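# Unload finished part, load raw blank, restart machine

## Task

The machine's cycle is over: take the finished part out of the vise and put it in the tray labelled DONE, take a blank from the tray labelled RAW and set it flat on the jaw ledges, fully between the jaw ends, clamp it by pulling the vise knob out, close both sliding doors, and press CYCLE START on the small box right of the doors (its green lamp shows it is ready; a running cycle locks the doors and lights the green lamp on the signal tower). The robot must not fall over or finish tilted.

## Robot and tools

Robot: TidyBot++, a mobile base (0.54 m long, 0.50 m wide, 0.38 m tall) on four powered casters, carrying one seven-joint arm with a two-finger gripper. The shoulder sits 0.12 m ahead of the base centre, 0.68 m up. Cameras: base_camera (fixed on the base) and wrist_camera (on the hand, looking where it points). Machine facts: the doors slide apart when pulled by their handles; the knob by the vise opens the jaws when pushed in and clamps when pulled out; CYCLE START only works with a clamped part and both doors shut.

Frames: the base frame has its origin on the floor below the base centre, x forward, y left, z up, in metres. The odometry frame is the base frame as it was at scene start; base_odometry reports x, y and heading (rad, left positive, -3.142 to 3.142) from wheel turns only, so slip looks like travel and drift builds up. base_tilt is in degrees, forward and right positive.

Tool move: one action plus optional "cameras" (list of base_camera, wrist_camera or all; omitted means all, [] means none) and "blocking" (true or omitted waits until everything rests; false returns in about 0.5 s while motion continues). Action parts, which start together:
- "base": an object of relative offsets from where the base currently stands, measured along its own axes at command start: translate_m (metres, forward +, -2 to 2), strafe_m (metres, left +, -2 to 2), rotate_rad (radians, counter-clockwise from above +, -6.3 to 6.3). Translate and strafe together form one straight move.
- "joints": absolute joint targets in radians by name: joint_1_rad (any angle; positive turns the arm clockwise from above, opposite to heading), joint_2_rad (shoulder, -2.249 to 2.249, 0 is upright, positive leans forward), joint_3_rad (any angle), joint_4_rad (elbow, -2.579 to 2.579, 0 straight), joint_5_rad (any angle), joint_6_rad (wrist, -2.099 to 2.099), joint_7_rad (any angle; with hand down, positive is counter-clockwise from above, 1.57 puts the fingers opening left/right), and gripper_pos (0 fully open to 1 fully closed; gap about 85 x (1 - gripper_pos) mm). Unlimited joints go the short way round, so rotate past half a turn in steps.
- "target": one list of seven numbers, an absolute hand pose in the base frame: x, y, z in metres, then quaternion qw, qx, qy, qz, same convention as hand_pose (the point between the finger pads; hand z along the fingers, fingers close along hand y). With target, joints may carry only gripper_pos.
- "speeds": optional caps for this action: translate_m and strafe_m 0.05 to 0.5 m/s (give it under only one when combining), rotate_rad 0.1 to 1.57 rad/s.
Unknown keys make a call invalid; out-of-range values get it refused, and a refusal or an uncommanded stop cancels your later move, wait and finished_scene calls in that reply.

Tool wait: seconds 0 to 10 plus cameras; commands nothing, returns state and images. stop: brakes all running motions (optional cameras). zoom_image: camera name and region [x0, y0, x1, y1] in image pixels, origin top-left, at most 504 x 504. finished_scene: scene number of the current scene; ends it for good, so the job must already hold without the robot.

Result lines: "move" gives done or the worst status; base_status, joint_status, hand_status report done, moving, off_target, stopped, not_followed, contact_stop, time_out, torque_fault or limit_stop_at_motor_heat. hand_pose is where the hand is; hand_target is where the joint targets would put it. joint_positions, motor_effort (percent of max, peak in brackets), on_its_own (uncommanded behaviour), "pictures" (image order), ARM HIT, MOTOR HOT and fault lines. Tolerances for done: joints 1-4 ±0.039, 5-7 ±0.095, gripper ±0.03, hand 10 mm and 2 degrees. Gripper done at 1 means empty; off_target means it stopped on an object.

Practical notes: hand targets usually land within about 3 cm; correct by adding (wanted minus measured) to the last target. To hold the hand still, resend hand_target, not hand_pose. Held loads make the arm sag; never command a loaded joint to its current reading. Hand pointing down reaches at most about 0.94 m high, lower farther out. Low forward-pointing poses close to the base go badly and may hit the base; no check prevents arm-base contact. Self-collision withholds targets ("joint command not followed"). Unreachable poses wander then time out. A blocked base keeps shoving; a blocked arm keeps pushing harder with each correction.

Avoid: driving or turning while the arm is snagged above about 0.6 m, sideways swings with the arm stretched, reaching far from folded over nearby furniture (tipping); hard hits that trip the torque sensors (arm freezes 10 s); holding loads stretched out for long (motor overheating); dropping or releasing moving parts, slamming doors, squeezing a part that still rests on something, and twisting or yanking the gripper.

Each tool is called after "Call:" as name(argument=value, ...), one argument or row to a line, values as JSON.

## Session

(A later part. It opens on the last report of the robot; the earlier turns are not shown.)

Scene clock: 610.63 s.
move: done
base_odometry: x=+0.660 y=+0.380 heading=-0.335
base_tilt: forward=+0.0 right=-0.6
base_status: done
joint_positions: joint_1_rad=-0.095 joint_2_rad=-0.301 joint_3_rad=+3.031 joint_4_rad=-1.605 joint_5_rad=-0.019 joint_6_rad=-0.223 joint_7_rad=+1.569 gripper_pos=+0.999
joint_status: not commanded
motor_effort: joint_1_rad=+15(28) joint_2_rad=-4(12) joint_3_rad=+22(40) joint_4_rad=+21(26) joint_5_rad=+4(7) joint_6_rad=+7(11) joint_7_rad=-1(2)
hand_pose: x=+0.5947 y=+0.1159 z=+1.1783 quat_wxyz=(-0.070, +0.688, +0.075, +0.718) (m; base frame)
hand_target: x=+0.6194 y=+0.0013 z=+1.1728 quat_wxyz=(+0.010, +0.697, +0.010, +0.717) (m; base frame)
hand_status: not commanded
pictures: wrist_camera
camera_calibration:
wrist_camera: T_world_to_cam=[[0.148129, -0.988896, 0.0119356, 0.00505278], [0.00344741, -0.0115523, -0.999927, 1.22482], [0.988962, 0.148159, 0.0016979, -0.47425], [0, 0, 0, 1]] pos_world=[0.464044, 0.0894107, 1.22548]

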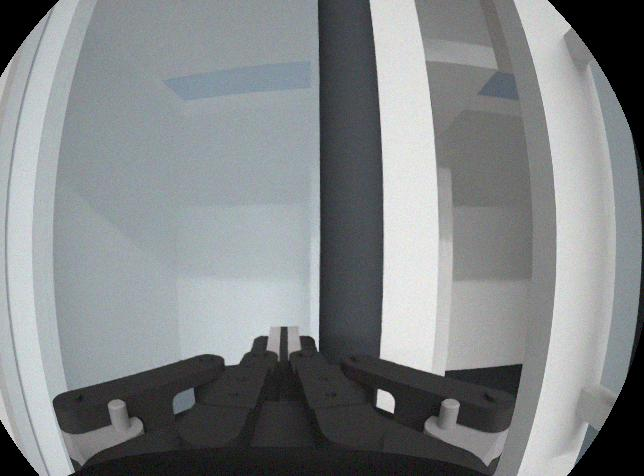

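Call:
move(
  base={"strafe_m": -0.04},
  speeds={"strafe_m": 0.13},
  cameras=["wrist_camera"],
)

Call:
move(
  base={"strafe_m": -0.02},
  speeds={"strafe_m": 0.13},
  cameras=["wrist_camera"],
)

Scene clock: 612.53 s.
move: done
base_odometry: x=+0.648 y=+0.343 heading=-0.335
base_tilt: forward=+0.0 right=-0.6
base_status: done
joint_positions: joint_1_rad=-0.103 joint_2_rad=-0.297 joint_3_rad=+3.021 joint_4_rad=-1.604 joint_5_rad=-0.019 joint_6_rad=-0.221 joint_7_rad=+1.569 gripper_pos=+0.999
joint_status: not commanded
motor_effort: joint_1_rad=+16(23) joint_2_rad=-5(10) joint_3_rad=+23(33) joint_4_rad=+23(23) joint_5_rad=+4(6) joint_6_rad=+9(10) joint_7_rad=-1(2)
hand_pose: x=+0.5941 y=+0.1259 z=+1.1777 quat_wxyz=(-0.075, +0.688, +0.082, +0.717) (m; base frame)
hand_target: x=+0.6194 y=+0.0013 z=+1.1728 quat_wxyz=(+0.010, +0.697, +0.010, +0.717) (m; base frame)
hand_status: not commanded
pictures: wrist_camera
camera_calibration:
wrist_camera: T_world_to_cam=[[0.165531, -0.986098, 0.0144966, 0.0013243], [0.00329463, -0.0141463, -0.999895, 1.22466], [0.986199, 0.165562, 0.000907162, -0.474705], [0, 0, 0, 1]] pos_world=[0.4639, 0.0972234, 1.22495]

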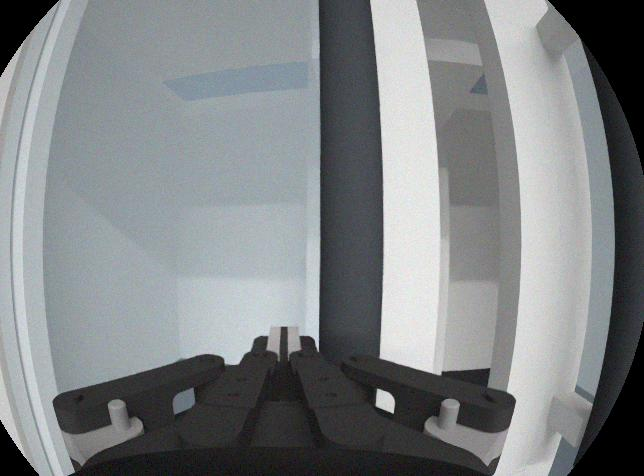

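Scene clock: 613.37 s.
move: done
base_odometry: x=+0.641 y=+0.324 heading=-0.335
base_tilt: forward=+0.0 right=-0.6
base_status: done
joint_positions: joint_1_rad=-0.107 joint_2_rad=-0.293 joint_3_rad=+3.015 joint_4_rad=-1.602 joint_5_rad=-0.019 joint_6_rad=-0.219 joint_7_rad=+1.569 gripper_pos=+0.999
joint_status: not commanded
motor_effort: joint_1_rad=+18(22) joint_2_rad=-5(10) joint_3_rad=+26(32) joint_4_rad=+23(23) joint_5_rad=+4(5) joint_6_rad=+9(10) joint_7_rad=-1(1)
hand_pose: x=+0.5940 y=+0.1319 z=+1.1776 quat_wxyz=(-0.078, +0.687, +0.086, +0.717) (m; base frame)
hand_target: x=+0.6194 y=+0.0013 z=+1.1728 quat_wxyz=(+0.010, +0.697, +0.010, +0.717) (m; base frame)
hand_status: not commanded
pictures: wrist_camera
camera_calibration:
wrist_camera: T_world_to_cam=[[0.176013, -0.98426, 0.0158751, -0.000758694], [0.00401248, -0.0154094, -0.999873, 1.22442], [0.98438, 0.176054, 0.00123707, -0.476392], [0, 0, 0, 1]] pos_world=[0.464171, 0.101992, 1.22486]

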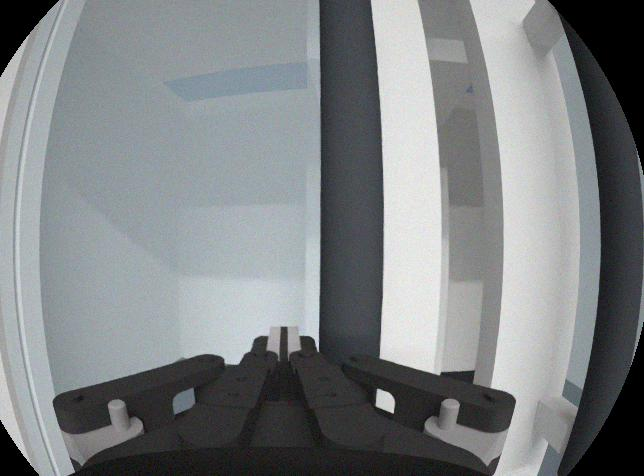

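Call:
move(
  base={"strafe_m": -0.03},
  speeds={"strafe_m": 0.13},
  cameras=["wrist_camera"],
)

Call:
move(
  base={"strafe_m": -0.02},
  speeds={"strafe_m": 0.13},
  cameras=["wrist_camera"],
)

Scene clock: 615.43 s.
move: done
base_odometry: x=+0.632 y=+0.296 heading=-0.335
base_tilt: forward=-0.1 right=-0.7
base_status: done
joint_positions: joint_1_rad=-0.103 joint_2_rad=-0.294 joint_3_rad=+3.021 joint_4_rad=-1.603 joint_5_rad=-0.019 joint_6_rad=-0.217 joint_7_rad=+1.569 gripper_pos=+0.999
joint_status: not commanded
motor_effort: joint_1_rad=+16(24) joint_2_rad=-5(11) joint_3_rad=+23(34) joint_4_rad=+23(24) joint_5_rad=+4(5) joint_6_rad=+9(10) joint_7_rad=-1(1)
hand_pose: x=+0.5955 y=+0.1261 z=+1.1778 quat_wxyz=(-0.075, +0.687, +0.082, +0.718) (m; base frame)
hand_target: x=+0.6194 y=+0.0013 z=+1.1728 quat_wxyz=(+0.010, +0.697, +0.010, +0.717) (m; base frame)
hand_status: not commanded
pictures: wrist_camera
camera_calibration:
wrist_camera: T_world_to_cam=[[0.165714, -0.986074, 0.0140202, 0.00175573], [0.00495831, -0.0133835, -0.999898, 1.22375], [0.986161, 0.165767, 0.00267143, -0.478201], [0, 0, 0, 1]] pos_world=[0.465225, 0.0973792, 1.22488]

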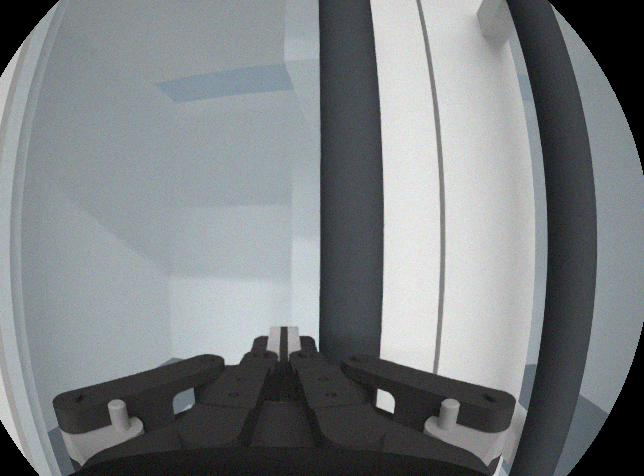

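Scene clock: 616.13 s.
move: done
base_odometry: x=+0.625 y=+0.277 heading=-0.335
base_tilt: forward=+0.0 right=-0.7
base_status: done
joint_positions: joint_1_rad=-0.117 joint_2_rad=-0.286 joint_3_rad=+3.003 joint_4_rad=-1.598 joint_5_rad=-0.019 joint_6_rad=-0.215 joint_7_rad=+1.569 gripper_pos=+0.999
joint_status: not commanded
motor_effort: joint_1_rad=+21(24) joint_2_rad=-10(11) joint_3_rad=+30(33) joint_4_rad=+20(23) joint_5_rad=+5(6) joint_6_rad=+6(9) joint_7_rad=-1(2)
hand_pose: x=+0.5939 y=+0.1441 z=+1.1776 quat_wxyz=(-0.085, +0.686, +0.095, +0.717) (m; base frame)
hand_target: x=+0.6194 y=+0.0013 z=+1.1728 quat_wxyz=(+0.010, +0.697, +0.010, +0.717) (m; base frame)
hand_status: not commanded
pictures: wrist_camera
camera_calibration:
wrist_camera: T_world_to_cam=[[0.197081, -0.980219, 0.0181665, -0.00460418], [0.00583067, -0.0173577, -0.999832, 1.22379], [0.98037, 0.197154, 0.00229448, -0.480276], [0, 0, 0, 1]] pos_world=[0.46462, 0.111417, 1.22477]

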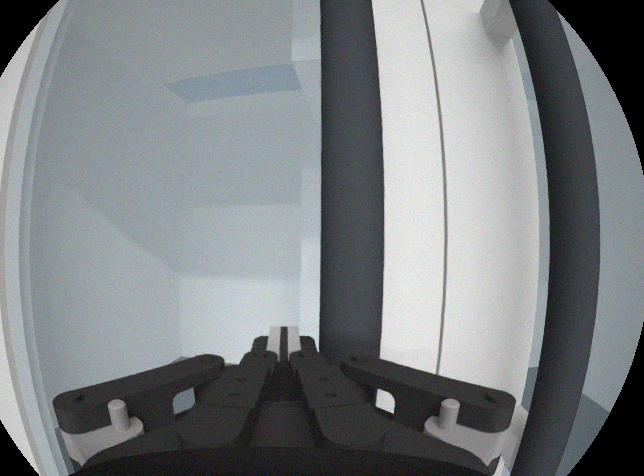

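Call:
move(
  base={"strafe_m": 0.13},
  speeds={"strafe_m": 0.25},
  cameras=[],
)

Call:
move(
  base={"translate_m": -0.2},
  cameras=[],
)

Call:
move(
  base={"strafe_m": -0.6},
  cameras=["wrist_camera", "base_camera"],
)

Scene clock: 620.80 s.
move: done
base_odometry: x=+0.668 y=+0.400 heading=-0.335
base_tilt: forward=+0.0 right=-0.6
base_status: done
joint_positions: joint_1_rad=-0.015 joint_2_rad=-0.306 joint_3_rad=+3.124 joint_4_rad=-1.609 joint_5_rad=-0.019 joint_6_rad=-0.218 joint_7_rad=+1.569 gripper_pos=+0.999
joint_status: not commanded
motor_effort: joint_1_rad=+0(22) joint_2_rad=-5(10) joint_3_rad=+3(32) joint_4_rad=+22(26) joint_5_rad=+1(6) joint_6_rad=+8(12) joint_7_rad=-1(2)
hand_pose: x=+0.6055 y=+0.0208 z=+1.1815 quat_wxyz=(-0.019, +0.689, +0.007, +0.724) (m; base frame)
hand_target: x=+0.6194 y=+0.0013 z=+1.1728 quat_wxyz=(+0.010, +0.697, +0.010, +0.717) (m; base frame)
hand_status: not commanded
pictures: none
No camera images: "cameras" was empty.

Scene clock: 622.40 s.
move: done
base_odometry: x=+0.479 y=+0.467 heading=-0.336
base_tilt: forward=+0.0 right=-0.6
base_status: done
joint_positions: joint_1_rad=-0.014 joint_2_rad=-0.282 joint_3_rad=+3.126 joint_4_rad=-1.609 joint_5_rad=-0.019 joint_6_rad=-0.218 joint_7_rad=+1.569 gripper_pos=+0.999
joint_status: not commanded
motor_effort: joint_1_rad=-1(1) joint_2_rad=-10(16) joint_3_rad=+1(3) joint_4_rad=+23(24) joint_5_rad=+0(1) joint_6_rad=+8(9) joint_7_rad=-1(2)
hand_pose: x=+0.6175 y=+0.0197 z=+1.1696 quat_wxyz=(-0.018, +0.698, +0.006, +0.716) (m; base frame)
hand_target: x=+0.6194 y=+0.0013 z=+1.1728 quat_wxyz=(+0.010, +0.697, +0.010, +0.717) (m; base frame)
hand_status: not commanded
pictures: none
No camera images: "cameras" was empty.

Scene clock: 624.90 s.
move: done
base_odometry: x=+0.281 y=-0.100 heading=-0.336
base_tilt: forward=+0.0 right=-0.6
base_status: done
joint_positions: joint_1_rad=-0.013 joint_2_rad=-0.282 joint_3_rad=+3.131 joint_4_rad=-1.609 joint_5_rad=-0.019 joint_6_rad=-0.218 joint_7_rad=+1.569 gripper_pos=+0.999
joint_status: not commanded
motor_effort: joint_1_rad=+0(2) joint_2_rad=-10(11) joint_3_rad=+1(4) joint_4_rad=+23(23) joint_5_rad=+0(1) joint_6_rad=+8(9) joint_7_rad=-1(2)
hand_pose: x=+0.6178 y=+0.0155 z=+1.1696 quat_wxyz=(-0.016, +0.698, +0.003, +0.716) (m; base frame)
hand_target: x=+0.6194 y=+0.0013 z=+1.1728 quat_wxyz=(+0.010, +0.697, +0.010, +0.717) (m; base frame)
hand_status: not commanded
pictures: base_camera, wrist_camera
camera_calibration:
wrist_camera: T_world_to_cam=[[-0.0289806, -0.999436, -0.0169639, 0.0458557], [-0.0156399, 0.0174224, -0.999726, 1.22598], [0.999458, -0.0287074, -0.016136, -0.465049], [0, 0, 0, 1]] pos_world=[0.4853, 0.0111201, 1.21892]

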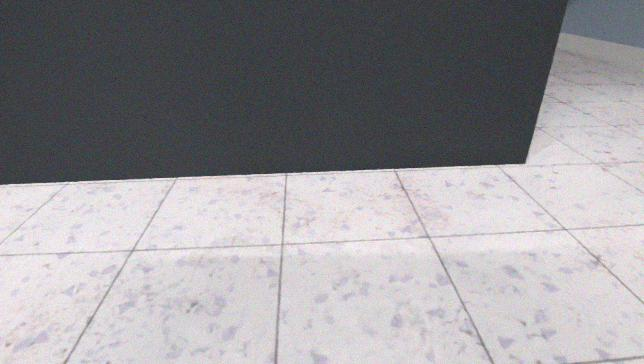

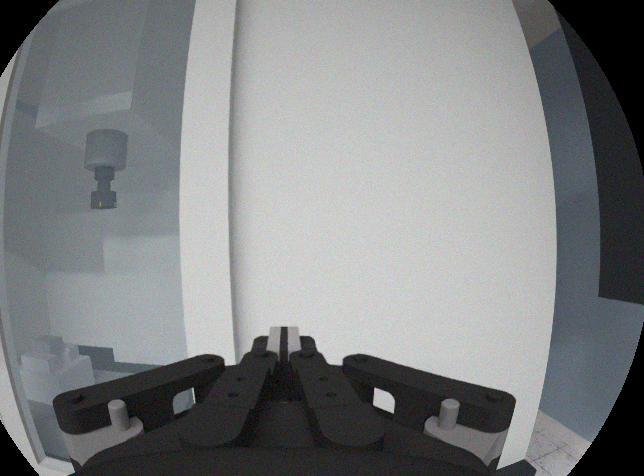

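Call:
move(
  joints={"joint_1_rad": 0.8},
  cameras=["wrist_camera"],
)

Scene clock: 627.90 s.
move: done
base_odometry: x=+0.281 y=-0.100 heading=-0.336
base_tilt: forward=+0.0 right=-0.7
base_status: not commanded
joint_positions: joint_1_rad=+0.782 joint_2_rad=-0.282 joint_3_rad=+3.132 joint_4_rad=-1.609 joint_5_rad=-0.019 joint_6_rad=-0.218 joint_7_rad=+1.569 gripper_pos=+0.999
joint_status: all done
motor_effort: joint_1_rad=+0(2) joint_2_rad=-11(12) joint_3_rad=+1(3) joint_4_rad=+23(23) joint_5_rad=+0(1) joint_6_rad=+8(9) joint_7_rad=-1(2)
hand_pose: x=+0.4791 y=-0.3455 z=+1.1696 quat_wxyz=(+0.262, +0.645, -0.267, +0.666) (m; base frame)
hand_target: x=+0.4686 y=-0.3580 z=+1.1728 quat_wxyz=(+0.289, +0.646, -0.262, +0.656) (m; base frame)
hand_status: not commanded
pictures: wrist_camera
camera_calibration:
wrist_camera: T_world_to_cam=[[-0.734094, -0.67883, -0.0172092, 0.129932], [0.00166952, 0.0235388, -0.999722, 1.22392], [0.679046, -0.733918, -0.0161464, -0.426923], [0, 0, 0, 1]] pos_world=[0.383239, -0.253934, 1.21892]

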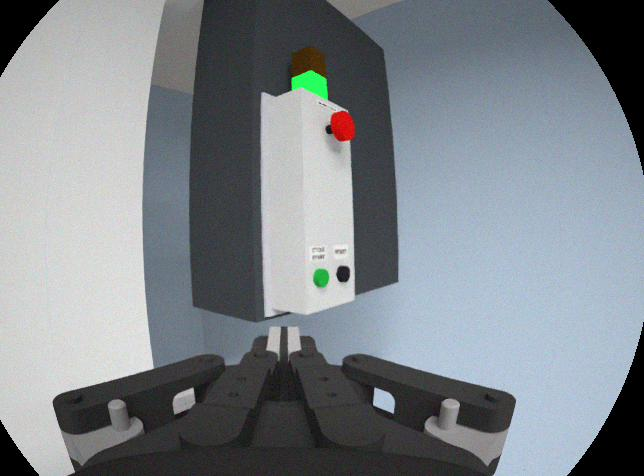

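Call:
move(
  joints={"joint_1_rad": 1.4, "joint_6_rad": -1.0},
  cameras=["wrist_camera"],
)

Call:
zoom_image(
  camera="wrist_camera",
  region=[0, 0, 480, 400],
)

Scene clock: 634.43 s.
move: done
base_odometry: x=+0.281 y=-0.100 heading=-0.336
base_tilt: forward=+0.0 right=-0.6
base_status: not commanded
joint_positions: joint_1_rad=+1.381 joint_2_rad=-0.282 joint_3_rad=+3.132 joint_4_rad=-1.609 joint_5_rad=-0.019 joint_6_rad=-0.958 joint_7_rad=+1.569 gripper_pos=+0.999
joint_status: all done
motor_effort: joint_1_rad=+0(2) joint_2_rad=-10(12) joint_3_rad=+1(3) joint_4_rad=+21(23) joint_5_rad=+0(1) joint_6_rad=+6(9) joint_7_rad=-1(2)
hand_pose: x=+0.2091 y=-0.4133 z=+0.9578 quat_wxyz=(+0.256, +0.702, -0.578, +0.327) (m; base frame)
hand_target: x=+0.1911 y=-0.4104 z=+0.9513 quat_wxyz=(+0.261, +0.710, -0.581, +0.301) (m; base frame)
hand_status: not commanded
pictures: wrist_camera
camera_calibration:
wrist_camera: T_world_to_cam=[[-0.986986, -0.159414, 0.0211332, 0.112848], [-0.12444, 0.673907, -0.728261, 1.04941], [0.101853, -0.721413, -0.684974, 0.46966], [0, 0, 0, 1]] pos_world=[0.194131, -0.350397, 1.08357]

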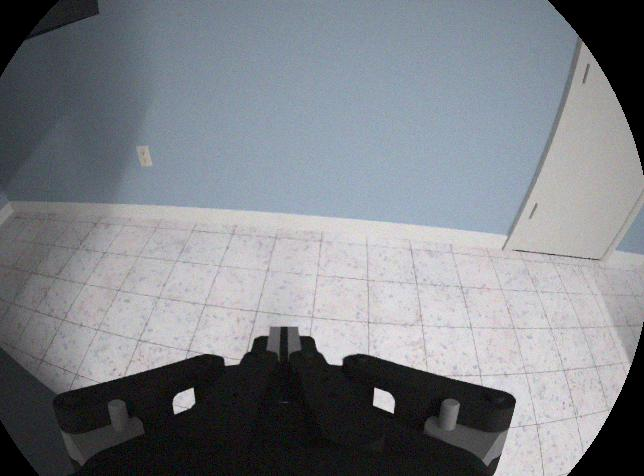

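Scaled by 1.050.

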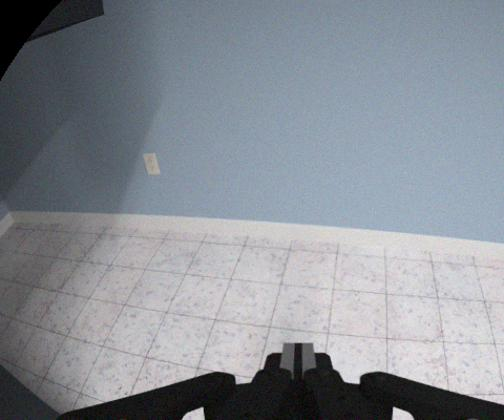

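Call:
move(
  joints={"joint_1_rad": 0.0, "joint_6_rad": -0.22},
  base={"translate_m": -0.2, "strafe_m": -0.55},
  cameras=["wrist_camera"],
)

Scene clock: 638.50 s.
move: done
base_odometry: x=-0.089 y=-0.554 heading=-0.335
base_tilt: forward=-0.1 right=-0.6
base_status: done
joint_positions: joint_1_rad=+0.018 joint_2_rad=-0.275 joint_3_rad=+3.139 joint_4_rad=-1.609 joint_5_rad=-0.019 joint_6_rad=-0.262 joint_7_rad=+1.569 gripper_pos=+0.999
joint_status: all done
motor_effort: joint_1_rad=+0(2) joint_2_rad=-10(14) joint_3_rad=+1(3) joint_4_rad=+23(23) joint_5_rad=+1(1) joint_6_rad=+8(9) joint_7_rad=-1(2)
hand_pose: x=+0.6215 y=-0.0045 z=+1.1524 quat_wxyz=(-0.003, +0.716, -0.011, +0.698) (m; base frame)
hand_target: x=+0.6194 y=+0.0013 z=+1.1728 quat_wxyz=(+0.010, +0.697, +0.010, +0.717) (m; base frame)
hand_status: not commanded
pictures: wrist_camera
camera_calibration:
wrist_camera: T_world_to_cam=[[-0.0673959, -0.997593, -0.016303, 0.0488026], [-0.0656817, 0.0207408, -0.997625, 1.23793], [0.995562, -0.066165, -0.0669214, -0.408904], [0, 0, 0, 1]] pos_world=[0.491688, -0.00404569, 1.20842]

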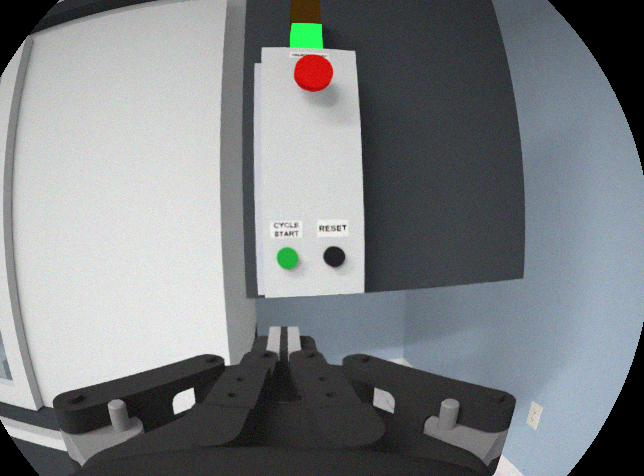

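Call:
move(
  joints={"joint_6_rad": -0.18},
  base={"translate_m": 0.17, "strafe_m": 0.003},
  speeds={"translate_m": 0.2},
  cameras=["wrist_camera"],
)

Scene clock: 643.30 s.
move: done
base_odometry: x=+0.073 y=-0.607 heading=-0.336
base_tilt: forward=+0.0 right=-0.6
base_status: done
joint_positions: joint_1_rad=+0.018 joint_2_rad=-0.274 joint_3_rad=+3.139 joint_4_rad=-1.609 joint_5_rad=-0.019 joint_6_rad=-0.211 joint_7_rad=+1.569 gripper_pos=+0.999
joint_status: all done
motor_effort: joint_1_rad=+0(1) joint_2_rad=-12(14) joint_3_rad=+1(2) joint_4_rad=+23(24) joint_5_rad=+1(1) joint_6_rad=+8(10) joint_7_rad=-1(2)
hand_pose: x=+0.6221 y=-0.0046 z=+1.1677 quat_wxyz=(-0.003, +0.698, -0.011, +0.716) (m; base frame)
hand_target: x=+0.6188 y=+0.0013 z=+1.1852 quat_wxyz=(+0.011, +0.682, +0.010, +0.731) (m; base frame)
hand_status: not commanded
pictures: wrist_camera
camera_calibration:
wrist_camera: T_world_to_cam=[[-0.0670362, -0.997567, -0.0191229, 0.0520584], [-0.0159548, 0.0202353, -0.999668, 1.22464], [0.997623, -0.0667088, -0.0172725, -0.467693], [0, 0, 0, 1]] pos_world=[0.48961, -0.00404854, 1.21715]

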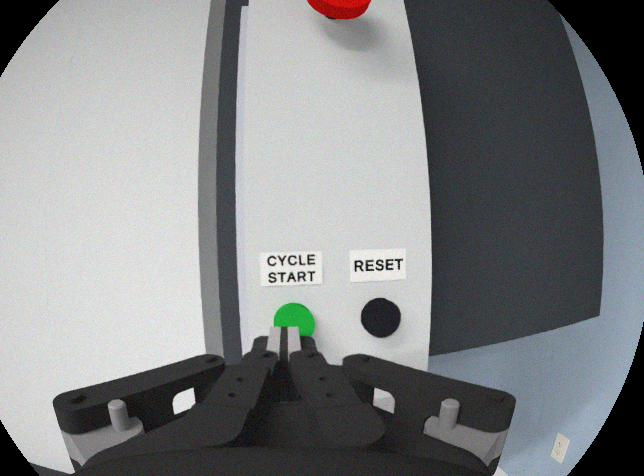

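Call:
move(
  base={"translate_m": 0.012, "strafe_m": -0.006},
  speeds={"translate_m": 0.1},
  cameras=["wrist_camera"],
)

Call:
zoom_image(
  camera="wrist_camera",
  region=[200, 240, 400, 390],
)

Scene clock: 646.13 s.
move: done
base_odometry: x=+0.083 y=-0.617 heading=-0.335
base_tilt: forward=+0.0 right=-0.6
base_status: done
joint_positions: joint_1_rad=+0.016 joint_2_rad=-0.272 joint_3_rad=+3.139 joint_4_rad=-1.609 joint_5_rad=-0.019 joint_6_rad=-0.211 joint_7_rad=+1.569 gripper_pos=+0.999
joint_status: not commanded
motor_effort: joint_1_rad=+0(2) joint_2_rad=-11(15) joint_3_rad=+0(4) joint_4_rad=+23(23) joint_5_rad=+0(1) joint_6_rad=+8(9) joint_7_rad=-1(2)
hand_pose: x=+0.6232 y=-0.0041 z=+1.1666 quat_wxyz=(-0.004, +0.699, -0.010, +0.715) (m; base frame)
hand_target: x=+0.6188 y=+0.0013 z=+1.1852 quat_wxyz=(+0.011, +0.682, +0.010, +0.731) (m; base frame)
hand_status: not commanded
pictures: wrist_camera
camera_calibration:
wrist_camera: T_world_to_cam=[[-0.0660422, -0.997634, -0.0190915, 0.0519221], [-0.0180559, 0.0203249, -0.99963, 1.22484], [0.997653, -0.0656731, -0.0193555, -0.466338], [0, 0, 0, 1]] pos_world=[0.490789, -0.00372152, 1.21636]

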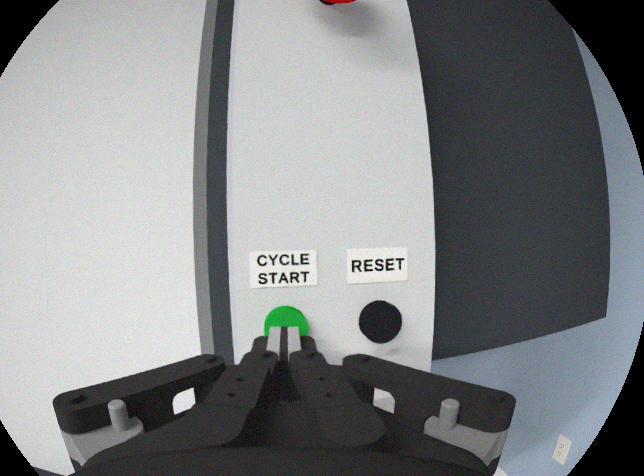

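Scaled by 2.520.

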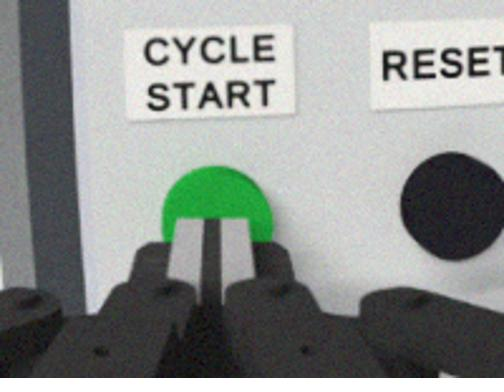

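Call:
move(
  base={"translate_m": 0.012},
  speeds={"translate_m": 0.05},
  cameras=["wrist_camera"],
)

Call:
zoom_image(
  camera="wrist_camera",
  region=[200, 240, 400, 390],
)

Scene clock: 648.13 s.
move: done
base_odometry: x=+0.094 y=-0.621 heading=-0.336
base_tilt: forward=-0.1 right=-0.6
base_status: done
joint_positions: joint_1_rad=+0.016 joint_2_rad=-0.284 joint_3_rad=+3.139 joint_4_rad=-1.614 joint_5_rad=-0.019 joint_6_rad=-0.210 joint_7_rad=+1.569 gripper_pos=+0.999
joint_status: not commanded
motor_effort: joint_1_rad=+0(1) joint_2_rad=-9(12) joint_3_rad=+1(3) joint_4_rad=+23(26) joint_5_rad=+0(1) joint_6_rad=+9(12) joint_7_rad=-1(2)
hand_pose: x=+0.6175 y=-0.0038 z=+1.1701 quat_wxyz=(-0.004, +0.696, -0.010, +0.718) (m; base frame)
hand_target: x=+0.6188 y=+0.0013 z=+1.1852 quat_wxyz=(+0.011, +0.682, +0.010, +0.731) (m; base frame)
hand_status: not commanded
pictures: wrist_camera
camera_calibration:
wrist_camera: T_world_to_cam=[[-0.0654036, -0.997668, -0.0195105, 0.0520446], [-0.00956568, 0.0201783, -0.999751, 1.22309], [0.997813, -0.0652006, -0.0108631, -0.470669], [0, 0, 0, 1]] pos_world=[0.484744, -0.00344457, 1.21869]

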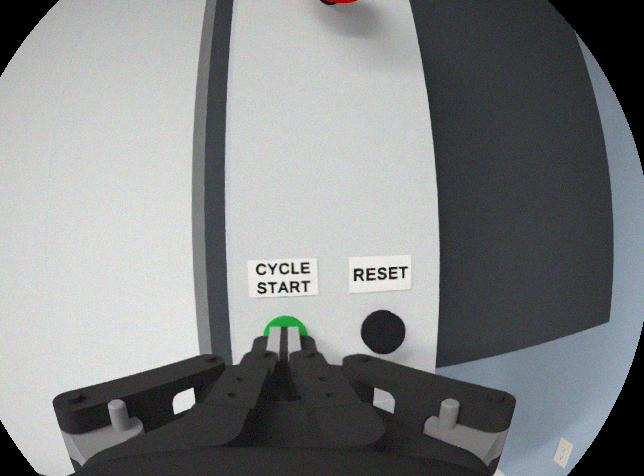

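Scaled by 2.520.

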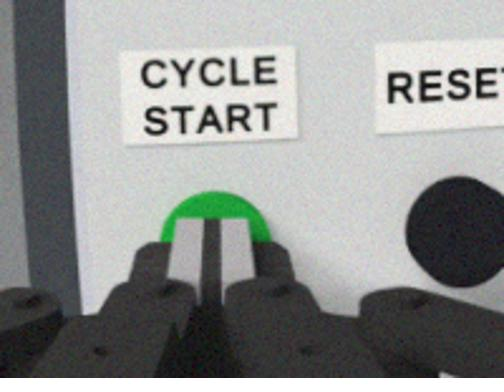

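Call:
move(
  base={"translate_m": 0.012},
  speeds={"translate_m": 0.05},
  cameras=["wrist_camera"],
)

Call:
zoom_image(
  camera="wrist_camera",
  region=[200, 240, 400, 390],
)

Scene clock: 649.67 s.
move: done
base_odometry: x=+0.105 y=-0.625 heading=-0.336
base_tilt: forward=+0.0 right=-0.6
base_status: done
joint_positions: joint_1_rad=+0.015 joint_2_rad=-0.310 joint_3_rad=+3.139 joint_4_rad=-1.631 joint_5_rad=-0.019 joint_6_rad=-0.214 joint_7_rad=+1.569 gripper_pos=+0.999
joint_status: not commanded
motor_effort: joint_1_rad=-1(2) joint_2_rad=-3(8) joint_3_rad=+0(2) joint_4_rad=+27(29) joint_5_rad=+0(1) joint_6_rad=+13(15) joint_7_rad=-1(2)
hand_pose: x=+0.6064 y=-0.0035 z=+1.1711 quat_wxyz=(-0.004, +0.694, -0.010, +0.720) (m; base frame)
hand_target: x=+0.6188 y=+0.0013 z=+1.1852 quat_wxyz=(+0.011, +0.682, +0.010, +0.731) (m; base frame)
hand_status: not commanded
pictures: wrist_camera
camera_calibration:
wrist_camera: T_world_to_cam=[[-0.0649539, -0.997694, -0.0196805, 0.0516009], [-0.00478297, 0.0200332, -0.999788, 1.22117], [0.997877, -0.064846, -0.00607318, -0.465171], [0, 0, 0, 1]] pos_world=[0.473376, -0.00314655, 1.2191]

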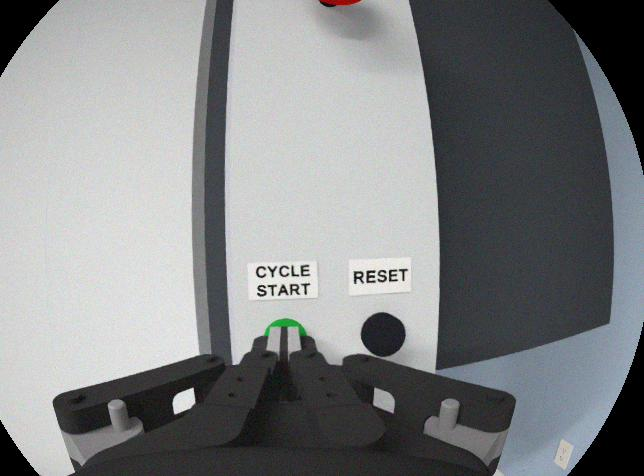

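Scaled by 2.520.

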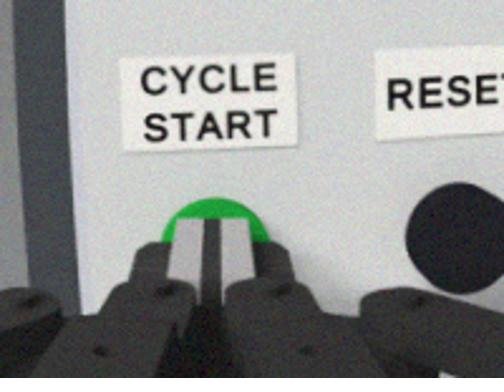

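Call:
move(
  base={"translate_m": -0.35},
  cameras=["wrist_camera"],
)

Call:
move(
  joints={"joint_6_rad": 0.5},
  cameras=["wrist_camera"],
)

Scene clock: 653.23 s.
move: done
base_odometry: x=-0.226 y=-0.510 heading=-0.335
base_tilt: forward=+0.0 right=-0.6
base_status: done
joint_positions: joint_1_rad=+0.014 joint_2_rad=-0.282 joint_3_rad=+3.139 joint_4_rad=-1.619 joint_5_rad=-0.019 joint_6_rad=-0.197 joint_7_rad=+1.569 gripper_pos=+0.999
joint_status: not commanded
motor_effort: joint_1_rad=+0(1) joint_2_rad=-11(15) joint_3_rad=+1(4) joint_4_rad=+23(26) joint_5_rad=+1(1) joint_6_rad=+7(13) joint_7_rad=-1(2)
hand_pose: x=+0.6186 y=-0.0032 z=+1.1705 quat_wxyz=(-0.004, +0.694, -0.010, +0.720) (m; base frame)
hand_target: x=+0.6188 y=+0.0013 z=+1.1852 quat_wxyz=(+0.011, +0.682, +0.010, +0.731) (m; base frame)
hand_status: not commanded
pictures: wrist_camera
camera_calibration:
wrist_camera: T_world_to_cam=[[-0.063968, -0.997752, -0.0199528, 0.0524107], [-0.00302072, 0.0201873, -0.999792, 1.21954], [0.997947, -0.0638944, -0.00430527, -0.47946], [0, 0, 0, 1]] pos_world=[0.485512, -0.002961, 1.21826]

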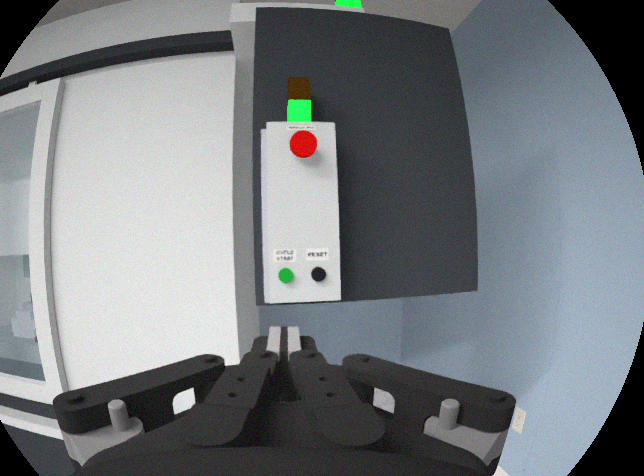

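Scene clock: 654.60 s.
move: done
base_odometry: x=-0.226 y=-0.510 heading=-0.335
base_tilt: forward=+0.0 right=-0.6
base_status: not commanded
joint_positions: joint_1_rad=+0.014 joint_2_rad=-0.281 joint_3_rad=+3.139 joint_4_rad=-1.613 joint_5_rad=-0.019 joint_6_rad=+0.464 joint_7_rad=+1.569 gripper_pos=+0.999
joint_status: all done
motor_effort: joint_1_rad=-1(1) joint_2_rad=-10(13) joint_3_rad=+1(2) joint_4_rad=+21(25) joint_5_rad=+1(1) joint_6_rad=+6(10) joint_7_rad=-1(2)
hand_pose: x=+0.5455 y=-0.0060 z=+1.3613 quat_wxyz=(-0.001, +0.421, -0.010, +0.907) (m; base frame)
hand_target: x=+0.5363 y=+0.0013 z=+1.3757 quat_wxyz=(+0.013, +0.400, +0.006, +0.917) (m; base frame)
hand_status: not commanded
pictures: wrist_camera
camera_calibration:
wrist_camera: T_world_to_cam=[[-0.0505549, -0.997243, -0.0543198, 0.088199], [0.614676, 0.0117992, -0.788691, 0.785765], [0.787158, -0.0732613, 0.612385, -1.1304], [0, 0, 0, 1]] pos_world=[0.411275, -0.00413042, 1.31676]

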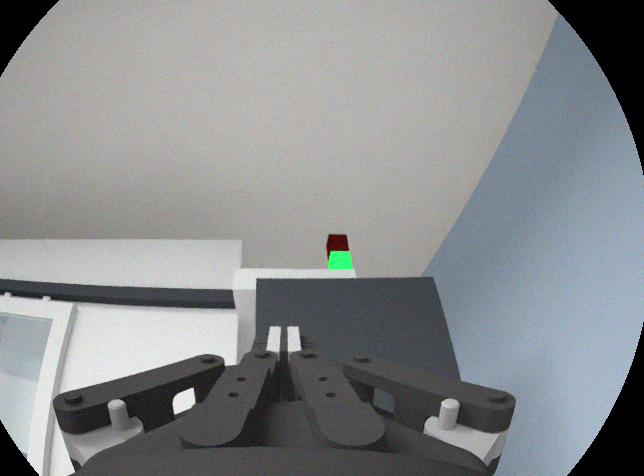

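Call:
finished_scene(
  scene=1,
)

The scene is finished: the task was done.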